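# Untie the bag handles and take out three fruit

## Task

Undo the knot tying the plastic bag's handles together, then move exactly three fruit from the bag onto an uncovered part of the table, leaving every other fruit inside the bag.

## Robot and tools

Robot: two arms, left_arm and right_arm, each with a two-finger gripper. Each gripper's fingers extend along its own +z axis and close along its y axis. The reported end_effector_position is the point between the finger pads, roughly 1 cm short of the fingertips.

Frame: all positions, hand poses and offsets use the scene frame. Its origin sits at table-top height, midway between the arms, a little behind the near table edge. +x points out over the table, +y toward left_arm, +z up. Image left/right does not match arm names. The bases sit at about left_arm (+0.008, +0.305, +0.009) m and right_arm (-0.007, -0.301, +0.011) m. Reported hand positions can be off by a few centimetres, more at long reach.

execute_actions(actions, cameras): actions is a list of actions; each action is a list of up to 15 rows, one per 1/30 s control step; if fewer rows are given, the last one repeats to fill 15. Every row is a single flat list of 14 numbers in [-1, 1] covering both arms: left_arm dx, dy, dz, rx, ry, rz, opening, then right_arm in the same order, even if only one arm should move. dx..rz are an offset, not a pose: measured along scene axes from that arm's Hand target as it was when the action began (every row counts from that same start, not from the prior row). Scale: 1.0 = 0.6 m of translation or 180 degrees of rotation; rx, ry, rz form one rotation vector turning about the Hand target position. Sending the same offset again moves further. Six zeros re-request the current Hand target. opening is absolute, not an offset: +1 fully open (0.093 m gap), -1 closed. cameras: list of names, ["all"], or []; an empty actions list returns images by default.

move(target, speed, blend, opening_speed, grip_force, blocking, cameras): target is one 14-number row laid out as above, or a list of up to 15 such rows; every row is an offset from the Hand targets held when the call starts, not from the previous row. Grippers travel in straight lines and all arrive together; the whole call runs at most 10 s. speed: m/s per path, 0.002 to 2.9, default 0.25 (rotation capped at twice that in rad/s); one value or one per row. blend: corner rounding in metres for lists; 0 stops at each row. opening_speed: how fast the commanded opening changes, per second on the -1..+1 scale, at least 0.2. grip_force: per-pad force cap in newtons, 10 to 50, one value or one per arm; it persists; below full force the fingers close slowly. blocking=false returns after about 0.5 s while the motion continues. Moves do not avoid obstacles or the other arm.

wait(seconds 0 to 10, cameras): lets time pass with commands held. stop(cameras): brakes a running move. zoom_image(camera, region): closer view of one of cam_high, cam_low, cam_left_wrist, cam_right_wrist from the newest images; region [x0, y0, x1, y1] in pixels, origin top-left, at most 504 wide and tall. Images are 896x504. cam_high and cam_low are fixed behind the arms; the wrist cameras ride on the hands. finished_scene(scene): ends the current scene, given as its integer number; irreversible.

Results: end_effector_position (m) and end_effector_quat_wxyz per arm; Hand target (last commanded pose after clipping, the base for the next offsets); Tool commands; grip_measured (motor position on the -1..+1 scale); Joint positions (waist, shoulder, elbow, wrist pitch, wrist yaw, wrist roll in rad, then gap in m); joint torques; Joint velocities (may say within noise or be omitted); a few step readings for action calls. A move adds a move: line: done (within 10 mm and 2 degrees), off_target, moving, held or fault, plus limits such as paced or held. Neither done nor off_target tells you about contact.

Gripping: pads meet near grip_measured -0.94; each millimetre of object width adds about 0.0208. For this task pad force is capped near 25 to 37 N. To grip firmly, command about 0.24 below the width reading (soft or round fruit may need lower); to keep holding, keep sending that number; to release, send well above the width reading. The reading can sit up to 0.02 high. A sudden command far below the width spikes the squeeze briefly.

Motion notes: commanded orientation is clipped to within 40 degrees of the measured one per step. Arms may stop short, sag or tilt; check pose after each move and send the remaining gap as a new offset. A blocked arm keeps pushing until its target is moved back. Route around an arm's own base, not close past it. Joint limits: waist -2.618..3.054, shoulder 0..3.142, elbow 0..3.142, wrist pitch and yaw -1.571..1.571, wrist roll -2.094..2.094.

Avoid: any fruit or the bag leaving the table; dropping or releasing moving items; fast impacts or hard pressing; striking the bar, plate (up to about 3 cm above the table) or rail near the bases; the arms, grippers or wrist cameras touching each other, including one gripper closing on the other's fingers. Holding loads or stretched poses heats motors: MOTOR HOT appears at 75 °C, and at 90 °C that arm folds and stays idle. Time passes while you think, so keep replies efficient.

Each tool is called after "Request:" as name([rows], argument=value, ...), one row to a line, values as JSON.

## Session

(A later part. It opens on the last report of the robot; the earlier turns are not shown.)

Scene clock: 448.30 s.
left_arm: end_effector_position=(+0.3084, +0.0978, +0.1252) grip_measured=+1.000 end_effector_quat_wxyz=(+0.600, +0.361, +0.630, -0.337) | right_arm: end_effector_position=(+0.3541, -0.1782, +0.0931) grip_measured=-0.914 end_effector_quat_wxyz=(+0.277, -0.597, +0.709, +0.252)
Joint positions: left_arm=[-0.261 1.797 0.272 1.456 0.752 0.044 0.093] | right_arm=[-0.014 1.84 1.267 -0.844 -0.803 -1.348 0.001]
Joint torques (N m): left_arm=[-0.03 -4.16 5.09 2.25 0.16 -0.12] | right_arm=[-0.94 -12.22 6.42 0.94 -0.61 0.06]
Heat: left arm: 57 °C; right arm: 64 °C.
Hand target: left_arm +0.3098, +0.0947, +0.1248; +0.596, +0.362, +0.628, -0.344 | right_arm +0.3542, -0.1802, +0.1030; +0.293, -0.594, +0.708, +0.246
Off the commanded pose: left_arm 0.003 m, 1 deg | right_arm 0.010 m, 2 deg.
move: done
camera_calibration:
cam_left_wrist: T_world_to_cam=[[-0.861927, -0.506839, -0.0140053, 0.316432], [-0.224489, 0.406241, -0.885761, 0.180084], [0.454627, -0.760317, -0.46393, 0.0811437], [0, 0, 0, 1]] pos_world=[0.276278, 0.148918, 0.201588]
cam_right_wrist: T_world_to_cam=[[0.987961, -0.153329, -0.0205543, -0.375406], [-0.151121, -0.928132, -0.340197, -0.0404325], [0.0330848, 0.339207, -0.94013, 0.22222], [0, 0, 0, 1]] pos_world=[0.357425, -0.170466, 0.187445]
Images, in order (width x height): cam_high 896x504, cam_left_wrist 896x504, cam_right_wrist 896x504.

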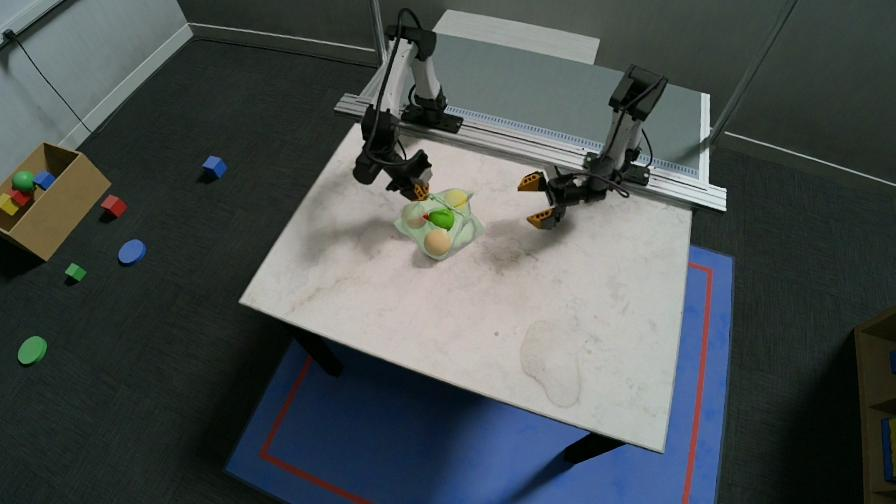

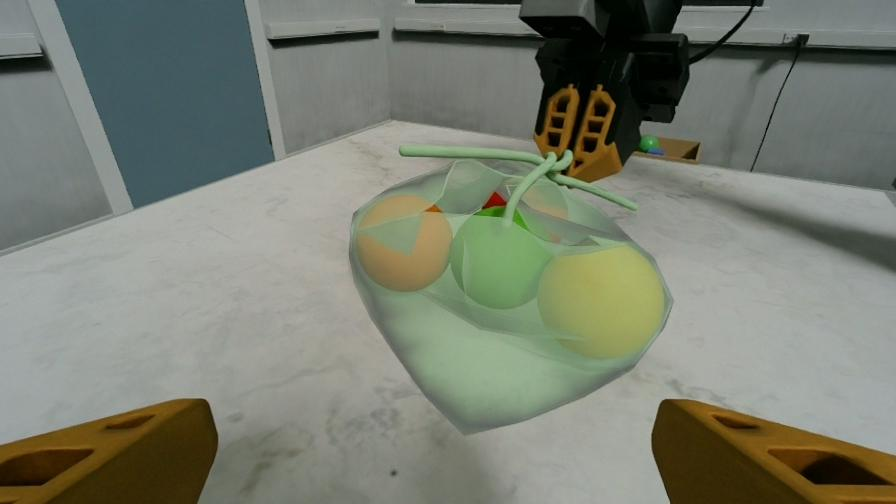

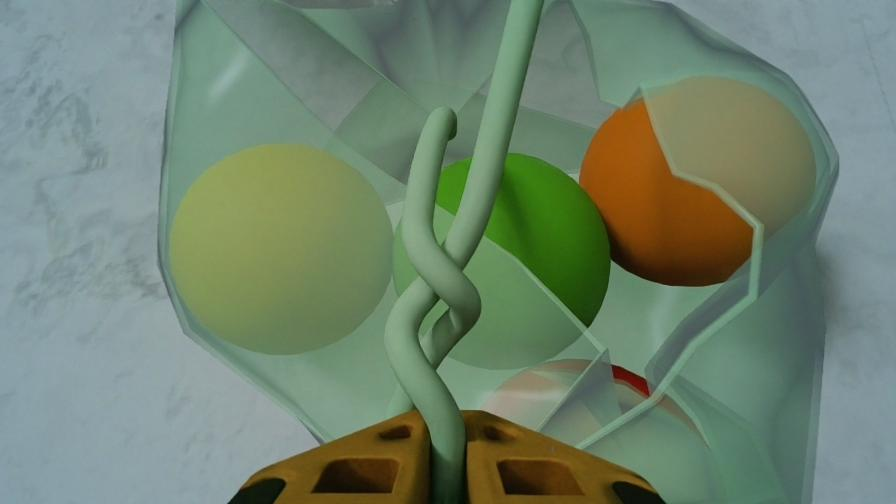

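Request:
move(target=[0.087,-0.223,-0.02,0.0909,0.0285,-0.1381,-0.1,0,0,0,0,0,0,-1], speed=0.15, cameras=["all"])

Request:
zoom_image(camera="cam_left_wrist", region=[200, 20, 700, 300])

Scene clock: 525.90 s.
left_arm: end_effector_position=(+0.3611, -0.0364, +0.1171) grip_measured=-0.098 end_effector_quat_wxyz=(+0.431, +0.550, +0.603, -0.385) | right_arm: end_effector_position=(+0.3542, -0.1782, +0.0932) grip_measured=-0.914 end_effector_quat_wxyz=(+0.277, -0.597, +0.710, +0.252)
Joint positions: left_arm=[-0.475 1.97 1.066 0.353 0.9 0.449 0.04] | right_arm=[-0.014 1.84 1.267 -0.843 -0.803 -1.347 0.001]
Joint torques (N m): left_arm=[-0.02 -7.06 8.09 1.78 0.41 0.1] | right_arm=[-1.03 -12.07 6.39 0.89 -0.61 0.08]
Heat: left arm: 56 °C; right arm: 56 °C.
Hand target: left_arm +0.3620, -0.0391, +0.1128; +0.423, +0.553, +0.604, -0.388 | right_arm +0.3541, -0.1802, +0.1030; +0.293, -0.594, +0.708, +0.246
Off the commanded pose: left_arm 0.005 m, 1 deg | right_arm 0.010 m, 2 deg.
move: done
camera_calibration:
cam_left_wrist: T_world_to_cam=[[-0.995639, -0.0923703, -0.0130557, 0.356935], [-0.0548297, 0.692649, -0.719188, 0.168911], [0.0754746, -0.715336, -0.694693, 0.117058], [0, 0, 0, 1]] pos_world=[0.355805, -0.000289909, 0.207458]
cam_right_wrist: T_world_to_cam=[[0.987887, -0.153828, -0.0203859, -0.375593], [-0.151517, -0.927898, -0.340658, -0.0401152], [0.0334866, 0.33962, -0.939966, 0.222207], [0, 0, 0, 1]] pos_world=[0.357524, -0.170465, 0.187544]

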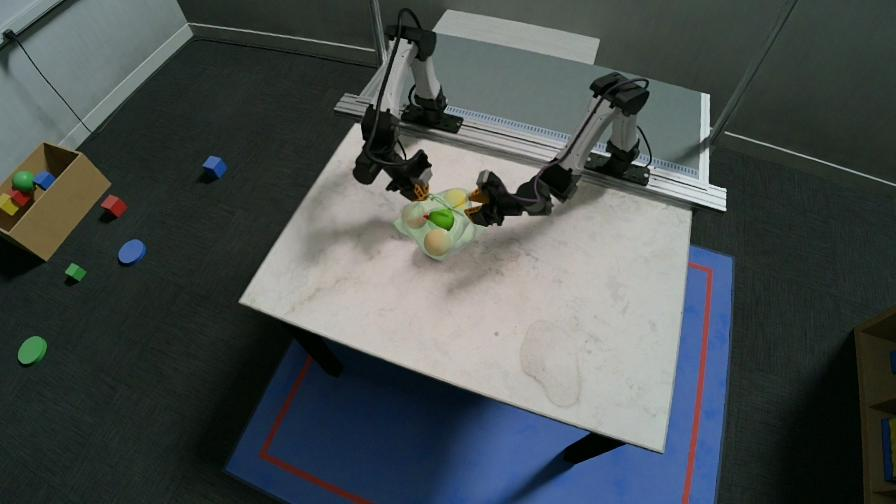

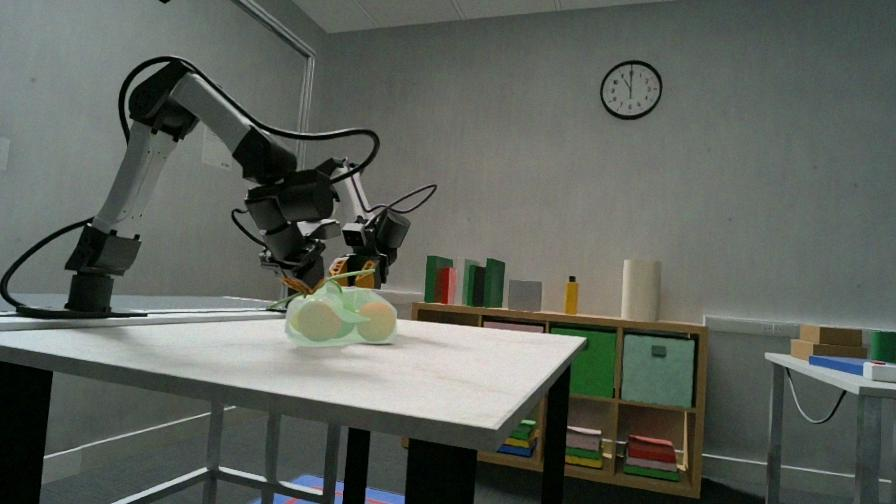

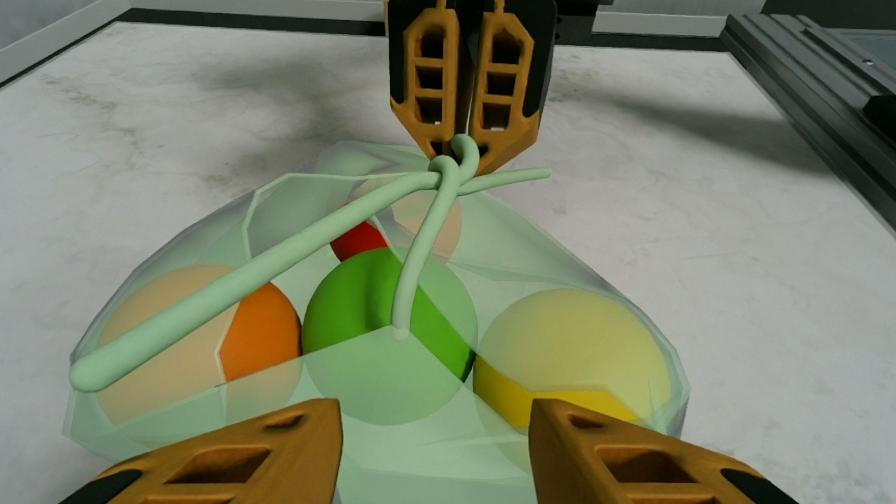

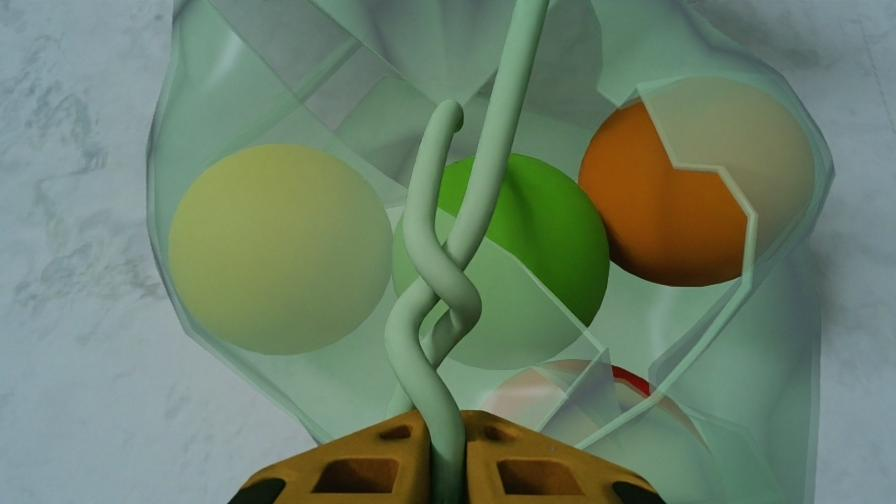

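Scaled by 1.008 from the camera's 896x504 image, which has a finer 1280x720 frame.

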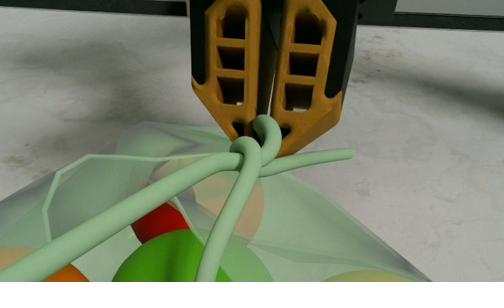

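Request:
move(target=[0.02,-0.11,-0.036,0,0,0,-0.1,0,0,0,0,0,0,-1], speed=0.1, cameras=["cam_left_wrist","cam_right_wrist"])

Scene clock: 559.77 s.
left_arm: end_effector_position=(+0.3678, -0.1027, +0.0973) grip_measured=-0.098 end_effector_quat_wxyz=(+0.424, +0.558, +0.595, -0.392) | right_arm: end_effector_position=(+0.3542, -0.1782, +0.0932) grip_measured=-0.914 end_effector_quat_wxyz=(+0.277, -0.597, +0.710, +0.252)
Joint positions: left_arm=[-0.597 2.154 1.25 0.407 0.822 0.375 0.04] | right_arm=[-0.014 1.84 1.267 -0.843 -0.803 -1.347 0.001]
Joint torques (N m): left_arm=[0.24 -8.1 8.09 2.03 0.15 -0.13] | right_arm=[-1.02 -12.15 6.45 0.93 -0.59 0.08]
Heat: left arm: 55 °C; right arm: 55 °C.
Hand target: left_arm +0.3741, -0.1051, +0.0913; +0.423, +0.553, +0.604, -0.388 | right_arm +0.3541, -0.1802, +0.1030; +0.293, -0.594, +0.708, +0.246
Off the commanded pose: left_arm 0.009 m, 1 deg | right_arm 0.010 m, 2 deg.
move: done
camera_calibration:
cam_left_wrist: T_world_to_cam=[[-0.998068, -0.0613219, -0.00995431, 0.360965], [-0.0354235, 0.693378, -0.719703, 0.194049], [0.0510356, -0.71796, -0.69421, 0.0639655], [0, 0, 0, 1]] pos_world=[0.363877, -0.0664893, 0.187656]
cam_right_wrist: T_world_to_cam=[[0.987887, -0.153828, -0.0203859, -0.375593], [-0.151517, -0.927898, -0.340658, -0.0401152], [0.0334866, 0.33962, -0.939966, 0.222207], [0, 0, 0, 1]] pos_world=[0.357524, -0.170465, 0.187544]
Images, in order (width x height): cam_left_wrist 896x504, cam_right_wrist 896x504.

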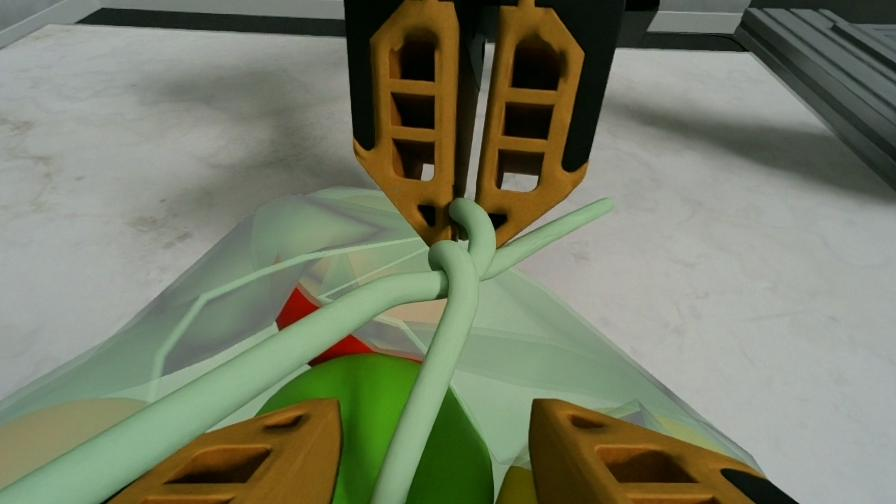

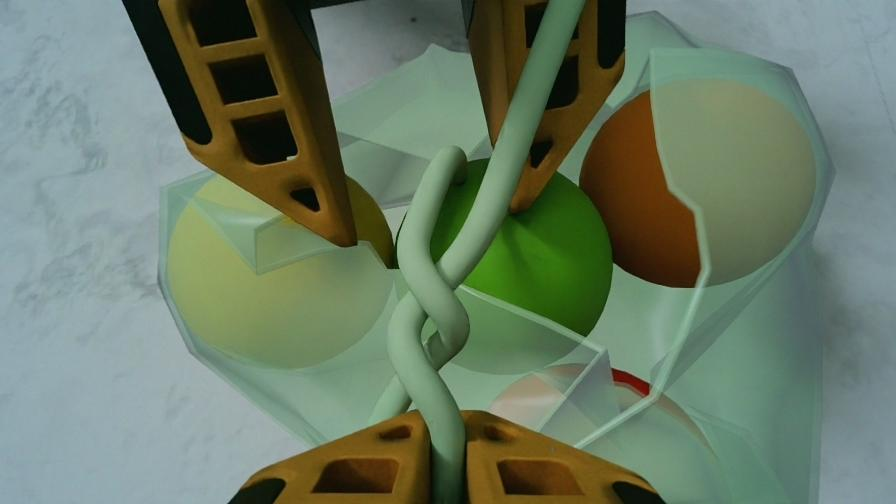

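Request:
move(target=[0.0,-0.003,-0.004,0,0,0,-1,0,0,0,0,0,0,-1], speed=0.1, opening_speed=0.5, cameras=["cam_left_wrist","cam_right_wrist"])

Scene clock: 575.27 s.
left_arm: end_effector_position=(+0.3694, -0.1030, +0.0945) grip_measured=-0.899 end_effector_quat_wxyz=(+0.426, +0.557, +0.597, -0.391) | right_arm: end_effector_position=(+0.3542, -0.1782, +0.0932) grip_measured=-0.914 end_effector_quat_wxyz=(+0.277, -0.597, +0.710, +0.252)
Joint positions: left_arm=[-0.597 2.163 1.25 0.418 0.816 0.373 0.002] | right_arm=[-0.014 1.84 1.267 -0.843 -0.803 -1.347 0.001]
Joint torques (N m): left_arm=[-0.03 -8.12 8.21 2.01 0.14 -0.12] | right_arm=[-0.98 -12.16 6.46 0.94 -0.6 0.11]
Heat: left arm: 55 °C; right arm: 55 °C.
Hand target: left_arm +0.3741, -0.1069, +0.0889; +0.423, +0.553, +0.604, -0.388 | right_arm +0.3541, -0.1802, +0.1030; +0.293, -0.594, +0.708, +0.246
Off the commanded pose: left_arm 0.008 m, 1 deg | right_arm 0.010 m, 2 deg.
move: done
camera_calibration:
cam_left_wrist: T_world_to_cam=[[-0.997681, -0.0670501, -0.0117251, 0.361904], [-0.0381551, 0.693537, -0.71941, 0.193239], [0.0563683, -0.717294, -0.694487, 0.0598952], [0, 0, 0, 1]] pos_world=[0.365061, -0.06679, 0.184858]
cam_right_wrist: T_world_to_cam=[[0.987887, -0.153828, -0.0203859, -0.375593], [-0.151517, -0.927898, -0.340658, -0.0401152], [0.0334866, 0.33962, -0.939966, 0.222207], [0, 0, 0, 1]] pos_world=[0.357524, -0.170465, 0.187544]
Images, in order (width x height): cam_left_wrist 896x504, cam_right_wrist 896x504.

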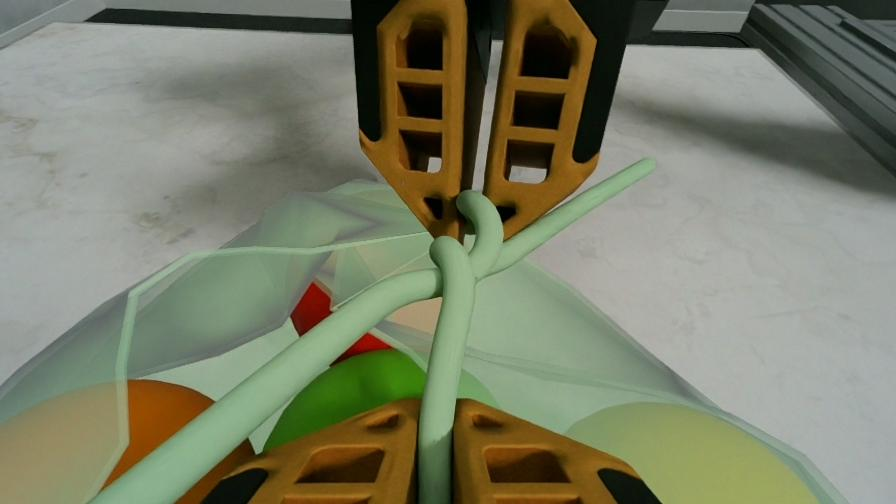

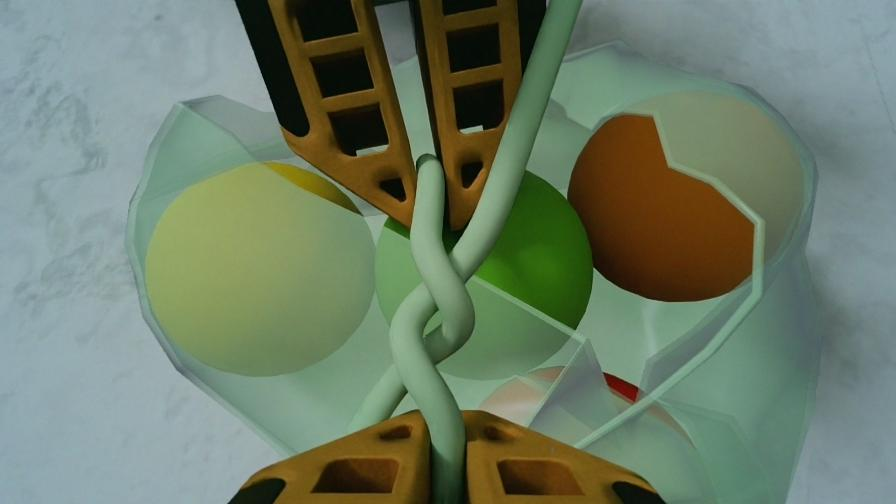

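Request:
move(target=[0.0,0.05,0.005,0,0,0,-1,0,-0.05,0,0,0,0,-1], speed=0.06, cameras=["cam_left_wrist","cam_right_wrist"])

Scene clock: 583.40 s.
left_arm: end_effector_position=(+0.3776, -0.0808, +0.0880) grip_measured=-0.899 end_effector_quat_wxyz=(+0.425, +0.551, +0.603, -0.389) | right_arm: end_effector_position=(+0.3511, -0.2080, +0.0946) grip_measured=-0.914 end_effector_quat_wxyz=(+0.285, -0.595, +0.710, +0.247)
Joint positions: left_arm=[-0.547 2.156 1.216 0.42 0.849 0.396 0.002] | right_arm=[-0.104 1.84 1.267 -0.909 -0.816 -1.459 0.001]
Joint torques (N m): left_arm=[0.47 -11.63 4.93 1.84 0.32 0.07] | right_arm=[-0.96 -9.07 10.22 0.39 -0.6 -0.08]
Heat: left arm: 56 °C; right arm: 55 °C.
Hand target: left_arm +0.3742, -0.0769, +0.0919; +0.423, +0.553, +0.604, -0.388 | right_arm +0.3541, -0.2101, +0.1030; +0.293, -0.594, +0.708, +0.246
Off the commanded pose: left_arm 0.007 m, 0 deg | right_arm 0.009 m, 1 deg.
move: done
camera_calibration:
cam_left_wrist: T_world_to_cam=[[-0.99667, -0.0815073, -0.00237037, 0.369169], [-0.0551255, 0.694924, -0.716967, 0.179748], [0.0600852, -0.714449, -0.697103, 0.0698813], [0, 0, 0, 1]] pos_world=[0.37365, -0.0448948, 0.178463]
cam_right_wrist: T_world_to_cam=[[0.986348, -0.164597, -0.00504193, -0.380177], [-0.156185, -0.925355, -0.345432, -0.0651669], [0.0521916, 0.341504, -0.93843, 0.227476], [0, 0, 0, 1]] pos_world=[0.352936, -0.200563, 0.189043]
Images, in order (width x height): cam_left_wrist 896x504, cam_right_wrist 896x504.

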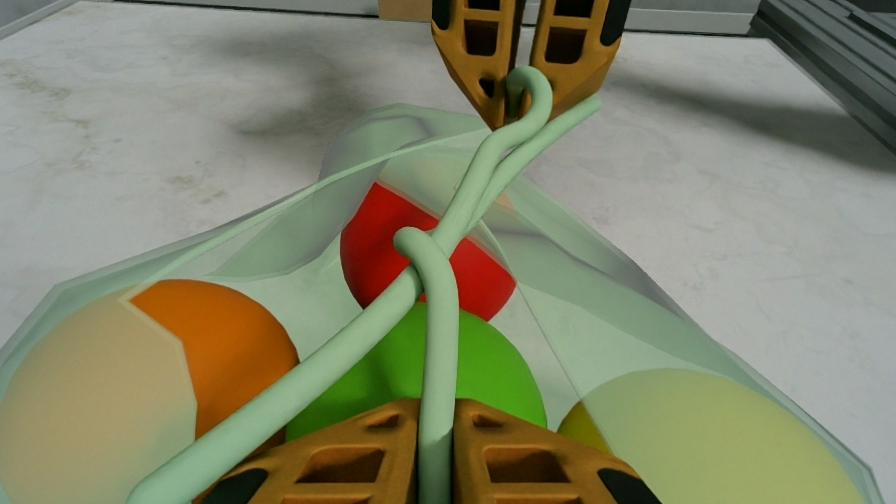

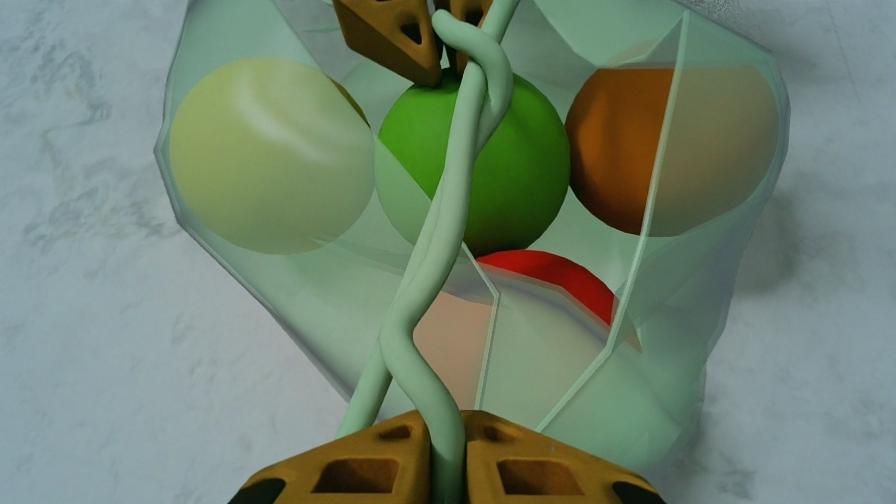

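Request:
move(target=[0.0,0.05,0.03,0,0,0,-1,0,-0.06,0.02,0,0,0,-1], speed=0.06, cameras=["all"])

Scene clock: 600.17 s.
left_arm: end_effector_position=(+0.3784, -0.0511, +0.1048) grip_measured=-0.899 end_effector_quat_wxyz=(+0.425, +0.552, +0.604, -0.387) | right_arm: end_effector_position=(+0.3499, -0.2426, +0.1121) grip_measured=-0.914 end_effector_quat_wxyz=(+0.290, -0.597, +0.707, +0.243)
Joint positions: left_arm=[-0.485 2.07 1.169 0.341 0.898 0.447 0.002] | right_arm=[-0.209 1.858 1.355 -1.08 -0.823 -1.616 0.001]
Joint torques (N m): left_arm=[0.7 -11.28 5.19 1.76 0.42 0.07] | right_arm=[-1.05 -7.09 10.95 0.11 -0.58 -0.08]
Heat: left arm: 55 °C; right arm: 56 °C.
Hand target: left_arm +0.3741, -0.0468, +0.1097; +0.423, +0.553, +0.604, -0.388 | right_arm +0.3542, -0.2462, +0.1151; +0.293, -0.594, +0.708, +0.246
Off the commanded pose: left_arm 0.008 m, 0 deg | right_arm 0.006 m, 1 deg.
move: done
camera_calibration:
cam_left_wrist: T_world_to_cam=[[-0.996422, -0.0843982, -0.00449777, 0.372372], [-0.0557799, 0.696664, -0.715226, 0.171472], [0.0634972, -0.712416, -0.698879, 0.10181], [0, 0, 0, 1]] pos_world=[0.37414, -0.0154999, 0.195469]
cam_right_wrist: T_world_to_cam=[[0.986694, -0.16235, 0.0087487, -0.385793], [-0.149165, -0.925342, -0.348557, -0.0934642], [0.064684, 0.342614, -0.937247, 0.251423], [0, 0, 0, 1]] pos_world=[0.350456, -0.235261, 0.206443]

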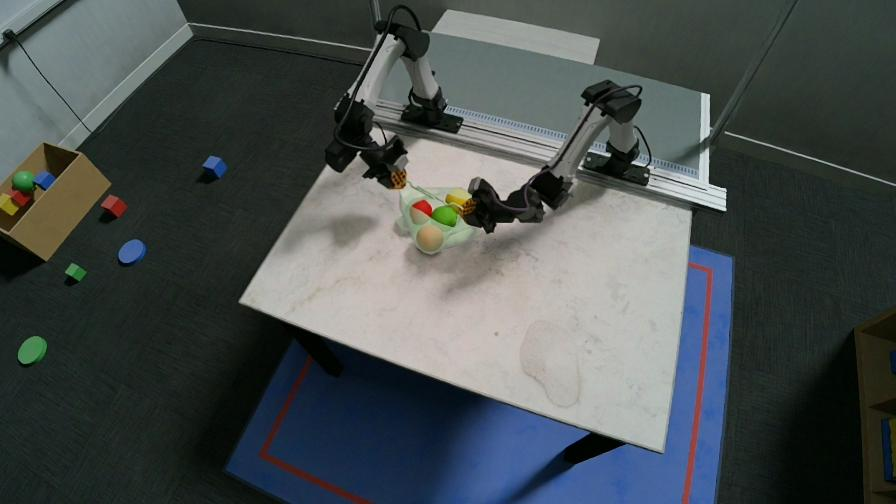

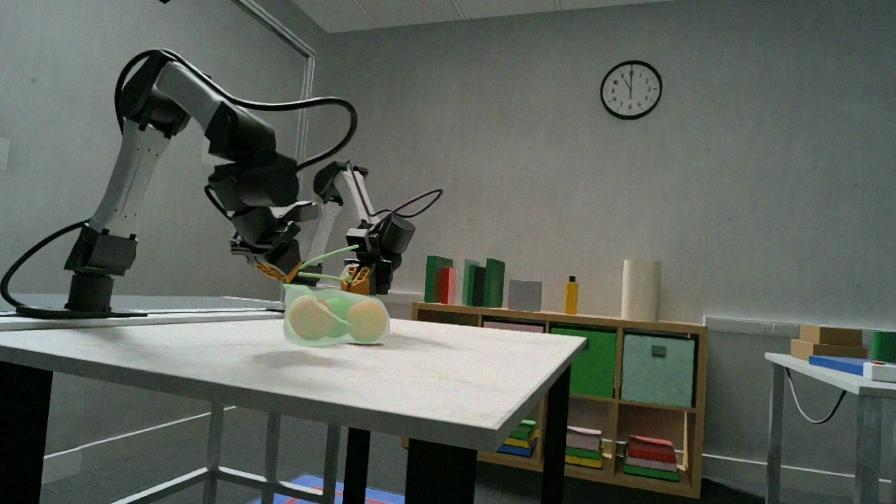

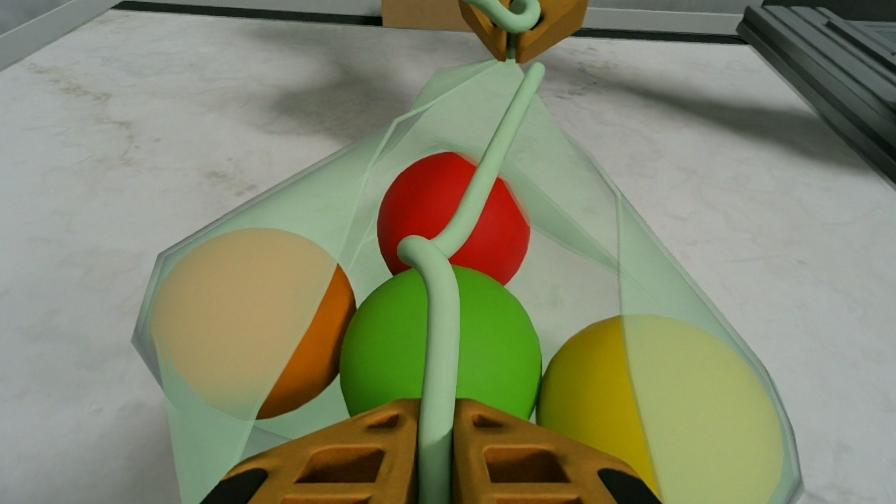

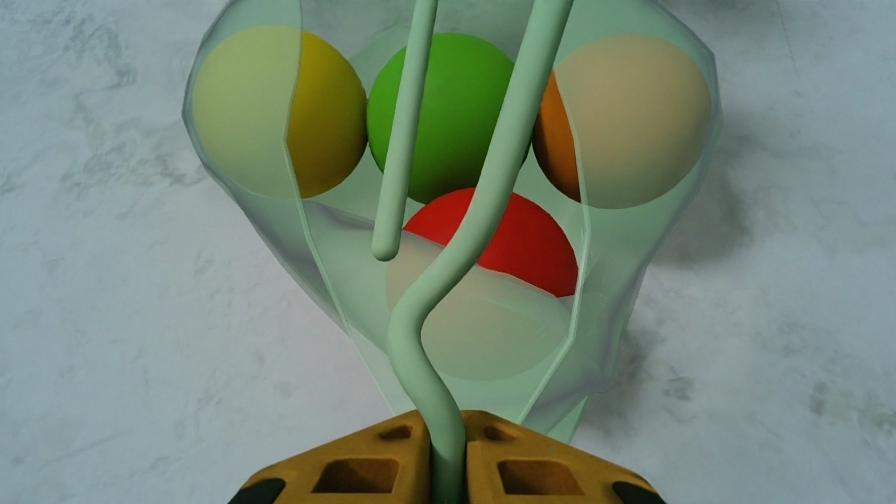

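Request:
move(target=[0.0,0.03,0.02,0,0,0.45,-1,0,-0.015,0.02,0,0,-0.43,-1], speed=0.15, cameras=["all"])

Scene clock: 638.63 s.
left_arm: end_effector_position=(+0.3727, -0.0279, +0.1265) grip_measured=-0.899 end_effector_quat_wxyz=(+0.578, +0.030, +0.815, -0.031) | right_arm: end_effector_position=(+0.3557, -0.2529, +0.1227) grip_measured=-0.914 end_effector_quat_wxyz=(+0.373, -0.027, +0.927, +0.015)
Joint positions: left_arm=[-0.971 1.929 1.053 0.353 -0.827 -0.428 0.002] | right_arm=[0.115 1.295 0.755 -0.237 0.009 0.079 0.001]
Joint torques (N m): left_arm=[0.09 -7.02 8.27 1.82 -0.42 -0.11] | right_arm=[0.12 -7.05 8.35 2.26 0.21 0.07]
Heat: left arm: 53 °C; right arm: 61 °C.
Hand target: left_arm +0.3742, -0.0288, +0.1218; +0.574, +0.029, +0.818, -0.020 | right_arm +0.3542, -0.2552, +0.1271; +0.382, -0.021, +0.924, +0.009
Off the commanded pose: left_arm 0.005 m, 1 deg | right_arm 0.005 m, 2 deg.
move: done
camera_calibration:
cam_left_wrist: T_world_to_cam=[[-0.0911574, -0.995765, 0.011898, 0.00392117], [-0.691173, 0.0546631, -0.720619, 0.390051], [0.716917, -0.0739133, -0.693229, -0.0925859], [0, 0, 0, 1]] pos_world=[0.336327, -0.0242602, 0.216849]
cam_right_wrist: T_world_to_cam=[[0.0679778, -0.997684, -0.00241941, -0.276366], [-0.939254, -0.0631785, -0.337358, 0.399386], [0.336424, 0.0252053, -0.941373, 0.0881503], [0, 0, 0, 1]] pos_world=[0.364256, -0.252716, 0.21705]

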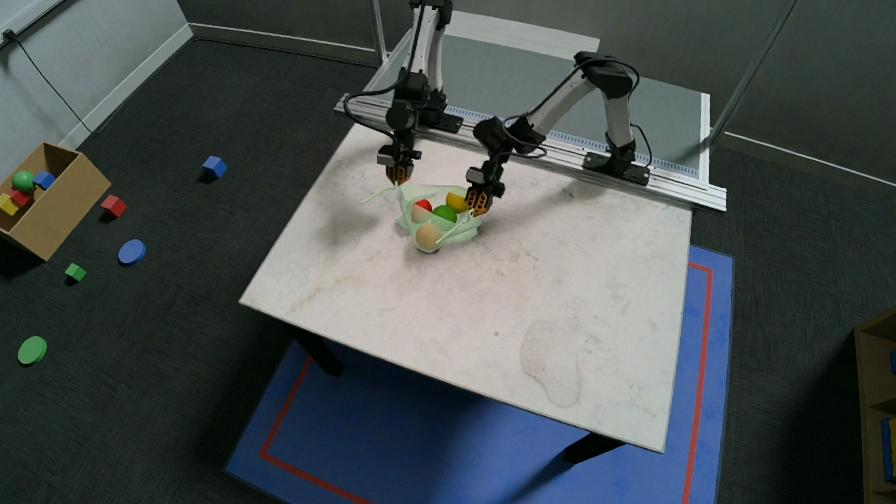

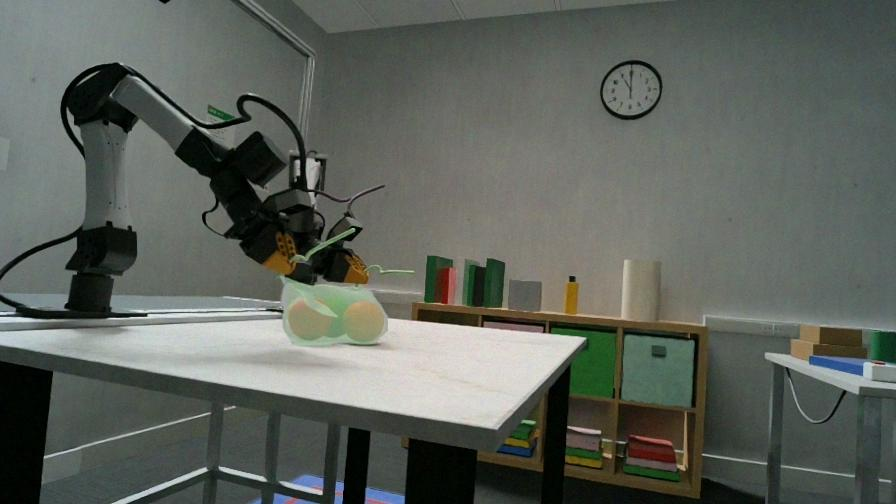

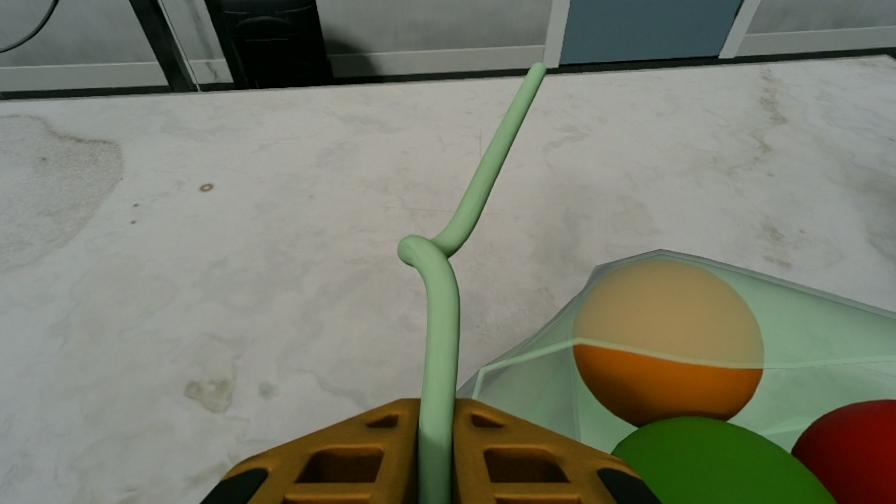

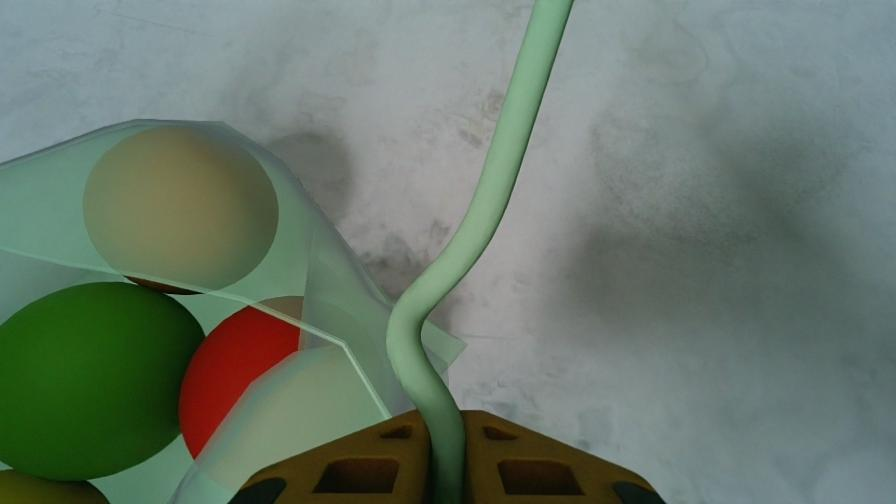

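Request:
move(target=[0.0,0.04,-0.1,0,0,0,-1,0,-0.035,-0.1,0,0,0,-1], speed=0.1, cameras=["all"])

Scene clock: 647.57 s.
left_arm: end_effector_position=(+0.3741, -0.0118, +0.0752) grip_measured=-0.899 end_effector_quat_wxyz=(+0.582, +0.019, +0.812, -0.035) | right_arm: end_effector_position=(+0.3566, -0.2709, +0.0739) grip_measured=-0.914 end_effector_quat_wxyz=(+0.386, -0.023, +0.922, +0.013)
Joint positions: left_arm=[-0.948 2.042 0.932 0.611 -0.817 -0.424 0.002] | right_arm=[0.056 1.387 0.583 0.056 -0.025 0.042 0.001]
Joint torques (N m): left_arm=[1.13 -7.12 4.53 2.07 -0.23 0.04] | right_arm=[-1.33 -4.15 7.1 2.39 0.01 -0.11]
Heat: left arm: 53 °C; right arm: 60 °C.
Hand target: left_arm +0.3741, -0.0050, +0.0619; +0.574, +0.029, +0.818, -0.020 | right_arm +0.3542, -0.2761, +0.0672; +0.382, -0.021, +0.924, +0.009
Off the commanded pose: left_arm 0.015 m, 2 deg | right_arm 0.009 m, 1 deg.
move: off_target (left_arm)
camera_calibration:
cam_left_wrist: T_world_to_cam=[[-0.0791788, -0.99636, 0.031595, 0.0146297], [-0.684468, 0.0312964, -0.728371, 0.351012], [0.72473, -0.0792973, -0.684454, -0.131618], [0, 0, 0, 1]] pos_world=[0.336802, -0.00684585, 0.165118]
cam_right_wrist: T_world_to_cam=[[0.0594128, -0.998233, 0.00076365, -0.291786], [-0.929231, -0.0555854, -0.365295, 0.383137], [0.364692, 0.0209936, -0.930892, 0.0303448], [0, 0, 0, 1]] pos_world=[0.362292, -0.270611, 0.168428]

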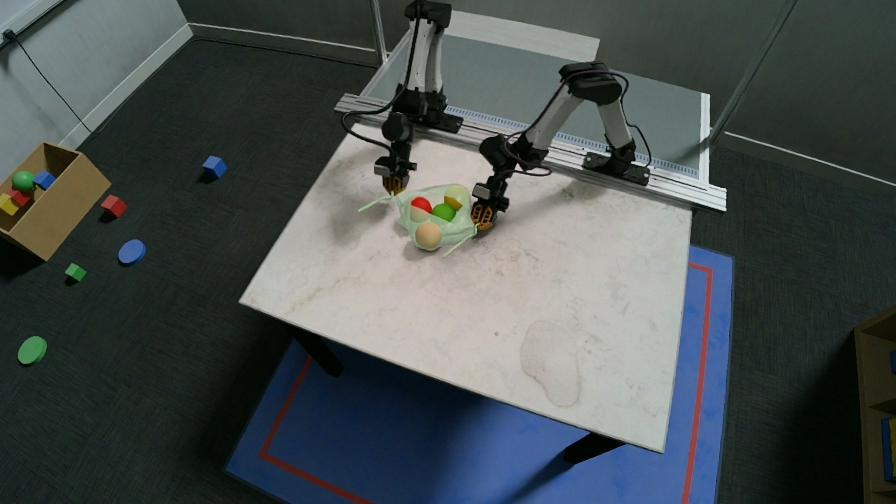

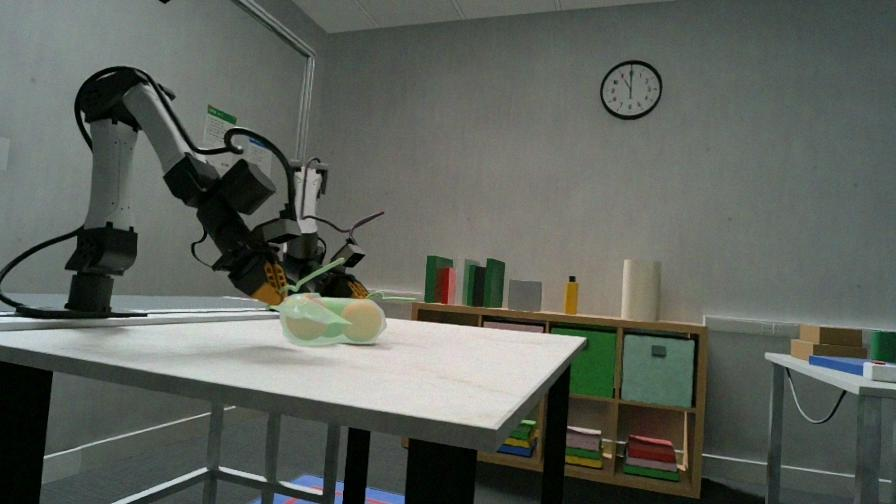

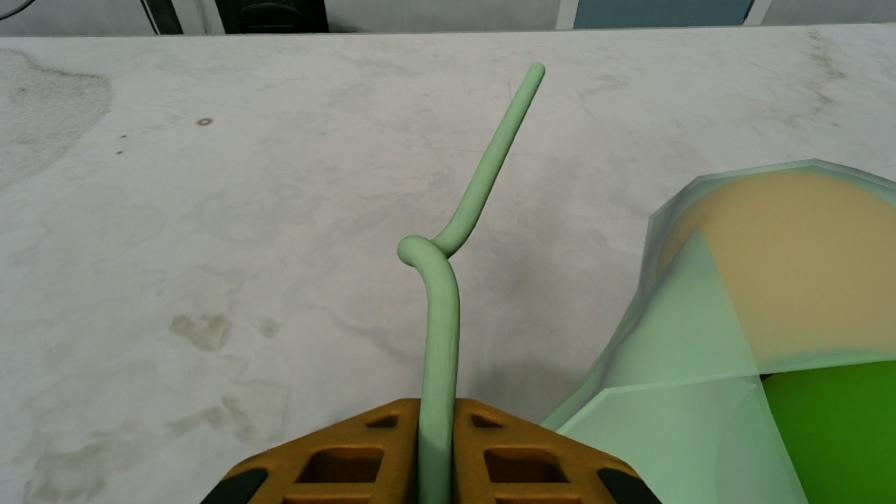

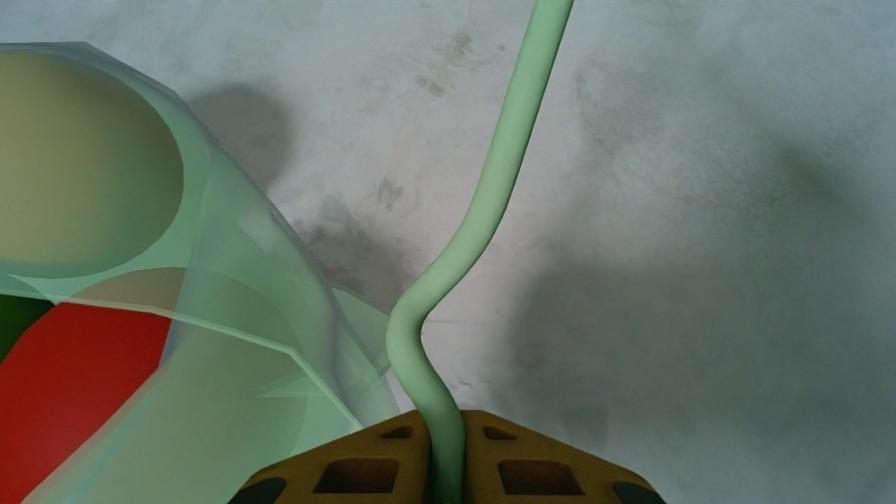

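Request:
move([
  [0.0,-0.02,-0.03,0,0,0,-1,0,0.03,-0.03,0,0,0,-1],
  [0.0,-0.02,-0.03,0,0,0,-0.2,0,0.03,-0.03,0,0,0,-0.2],
], speed=0.1, opening_speed=0.4, cameras=["all"])

Scene clock: 658.03 s.
left_arm: end_effector_position=(+0.3728, -0.0156, +0.0486) grip_measured=-0.202 end_effector_quat_wxyz=(+0.575, +0.029, +0.817, -0.026) | right_arm: end_effector_position=(+0.3582, -0.2564, +0.0573) grip_measured=-0.201 end_effector_quat_wxyz=(+0.389, -0.025, +0.921, +0.014)
Joint positions: left_arm=[-0.956 2.123 0.942 0.65 -0.819 -0.424 0.036] | right_arm=[0.116 1.448 0.551 0.155 0.017 0.079 0.036]
Joint torques (N m): left_arm=[0.09 -7.24 6.67 2 -0.38 -0.04] | right_arm=[0.05 -4.12 6.72 2.4 0.19 0.11]
Heat: left arm: 53 °C; right arm: 59 °C.
Hand target: left_arm +0.3741, -0.0169, +0.0438; +0.574, +0.029, +0.818, -0.020 | right_arm +0.3542, -0.2582, +0.0491; +0.382, -0.021, +0.924, +0.009
Off the commanded pose: left_arm 0.005 m, 1 deg | right_arm 0.009 m, 1 deg.
move: done
camera_calibration:
cam_left_wrist: T_world_to_cam=[[-0.0845077, -0.996405, 0.00596824, 0.014911], [-0.696629, 0.0547983, -0.715336, 0.335042], [0.712437, -0.0646091, -0.698756, -0.143701], [0, 0, 0, 1]] pos_world=[0.337038, -0.0127867, 0.139166]
cam_right_wrist: T_world_to_cam=[[0.063881, -0.997957, 0.000922714, -0.279045], [-0.926992, -0.0596808, -0.370302, 0.377799], [0.369601, 0.0227999, -0.928911, 0.0125604], [0, 0, 0, 1]] pos_world=[0.3634, -0.256214, 0.151825]

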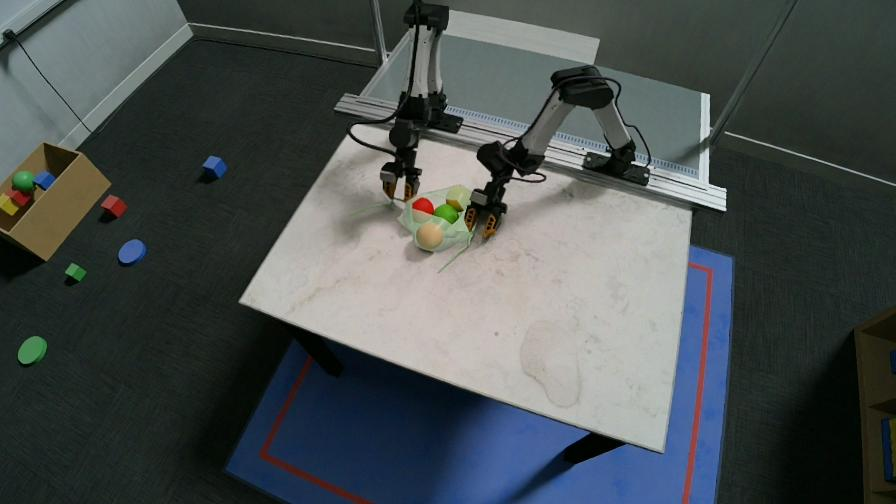

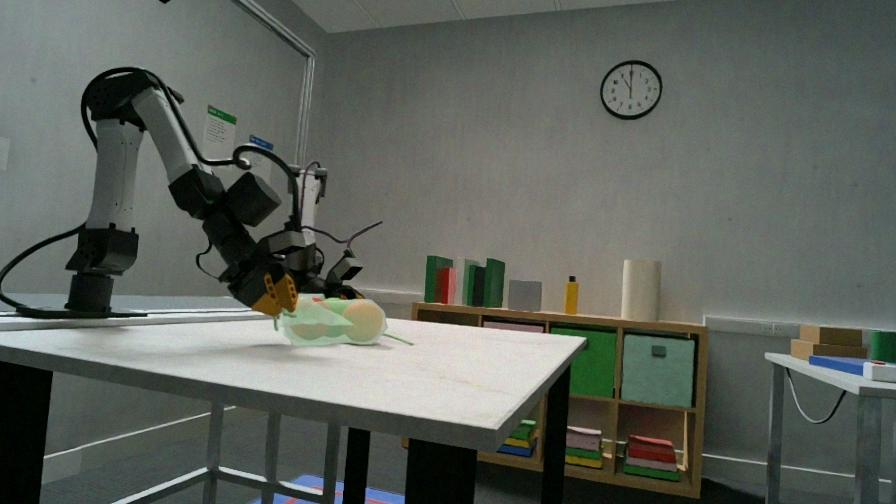

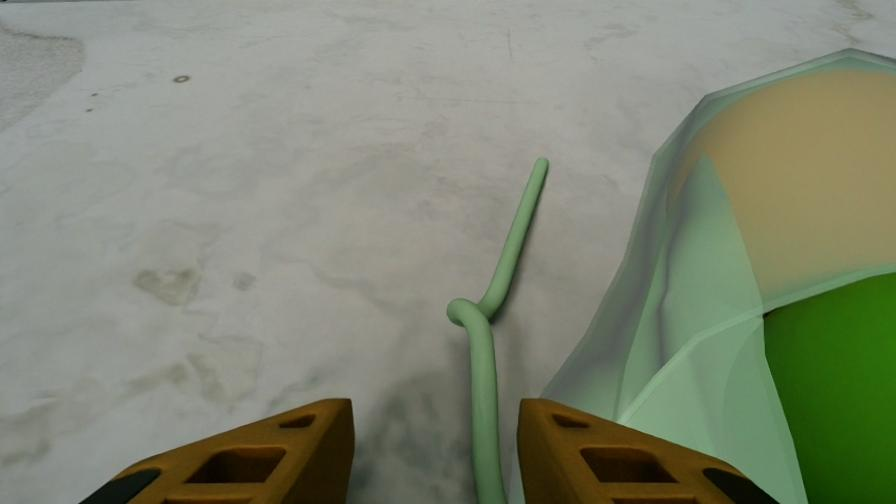

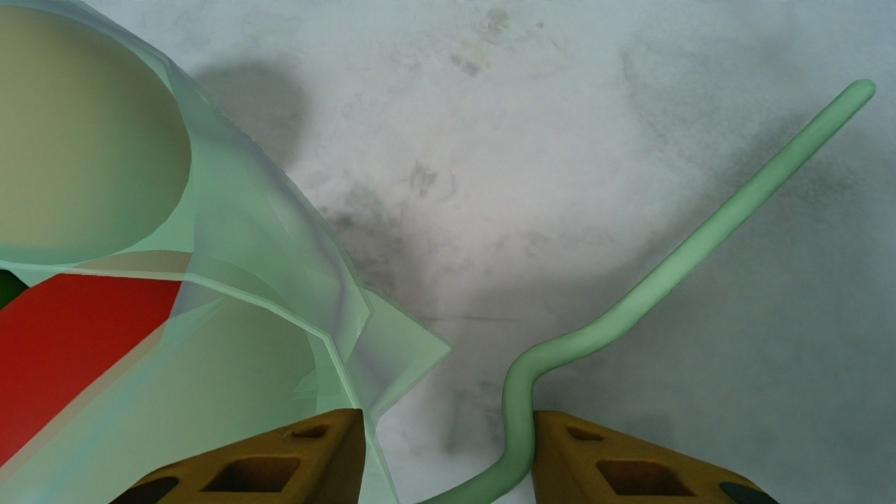

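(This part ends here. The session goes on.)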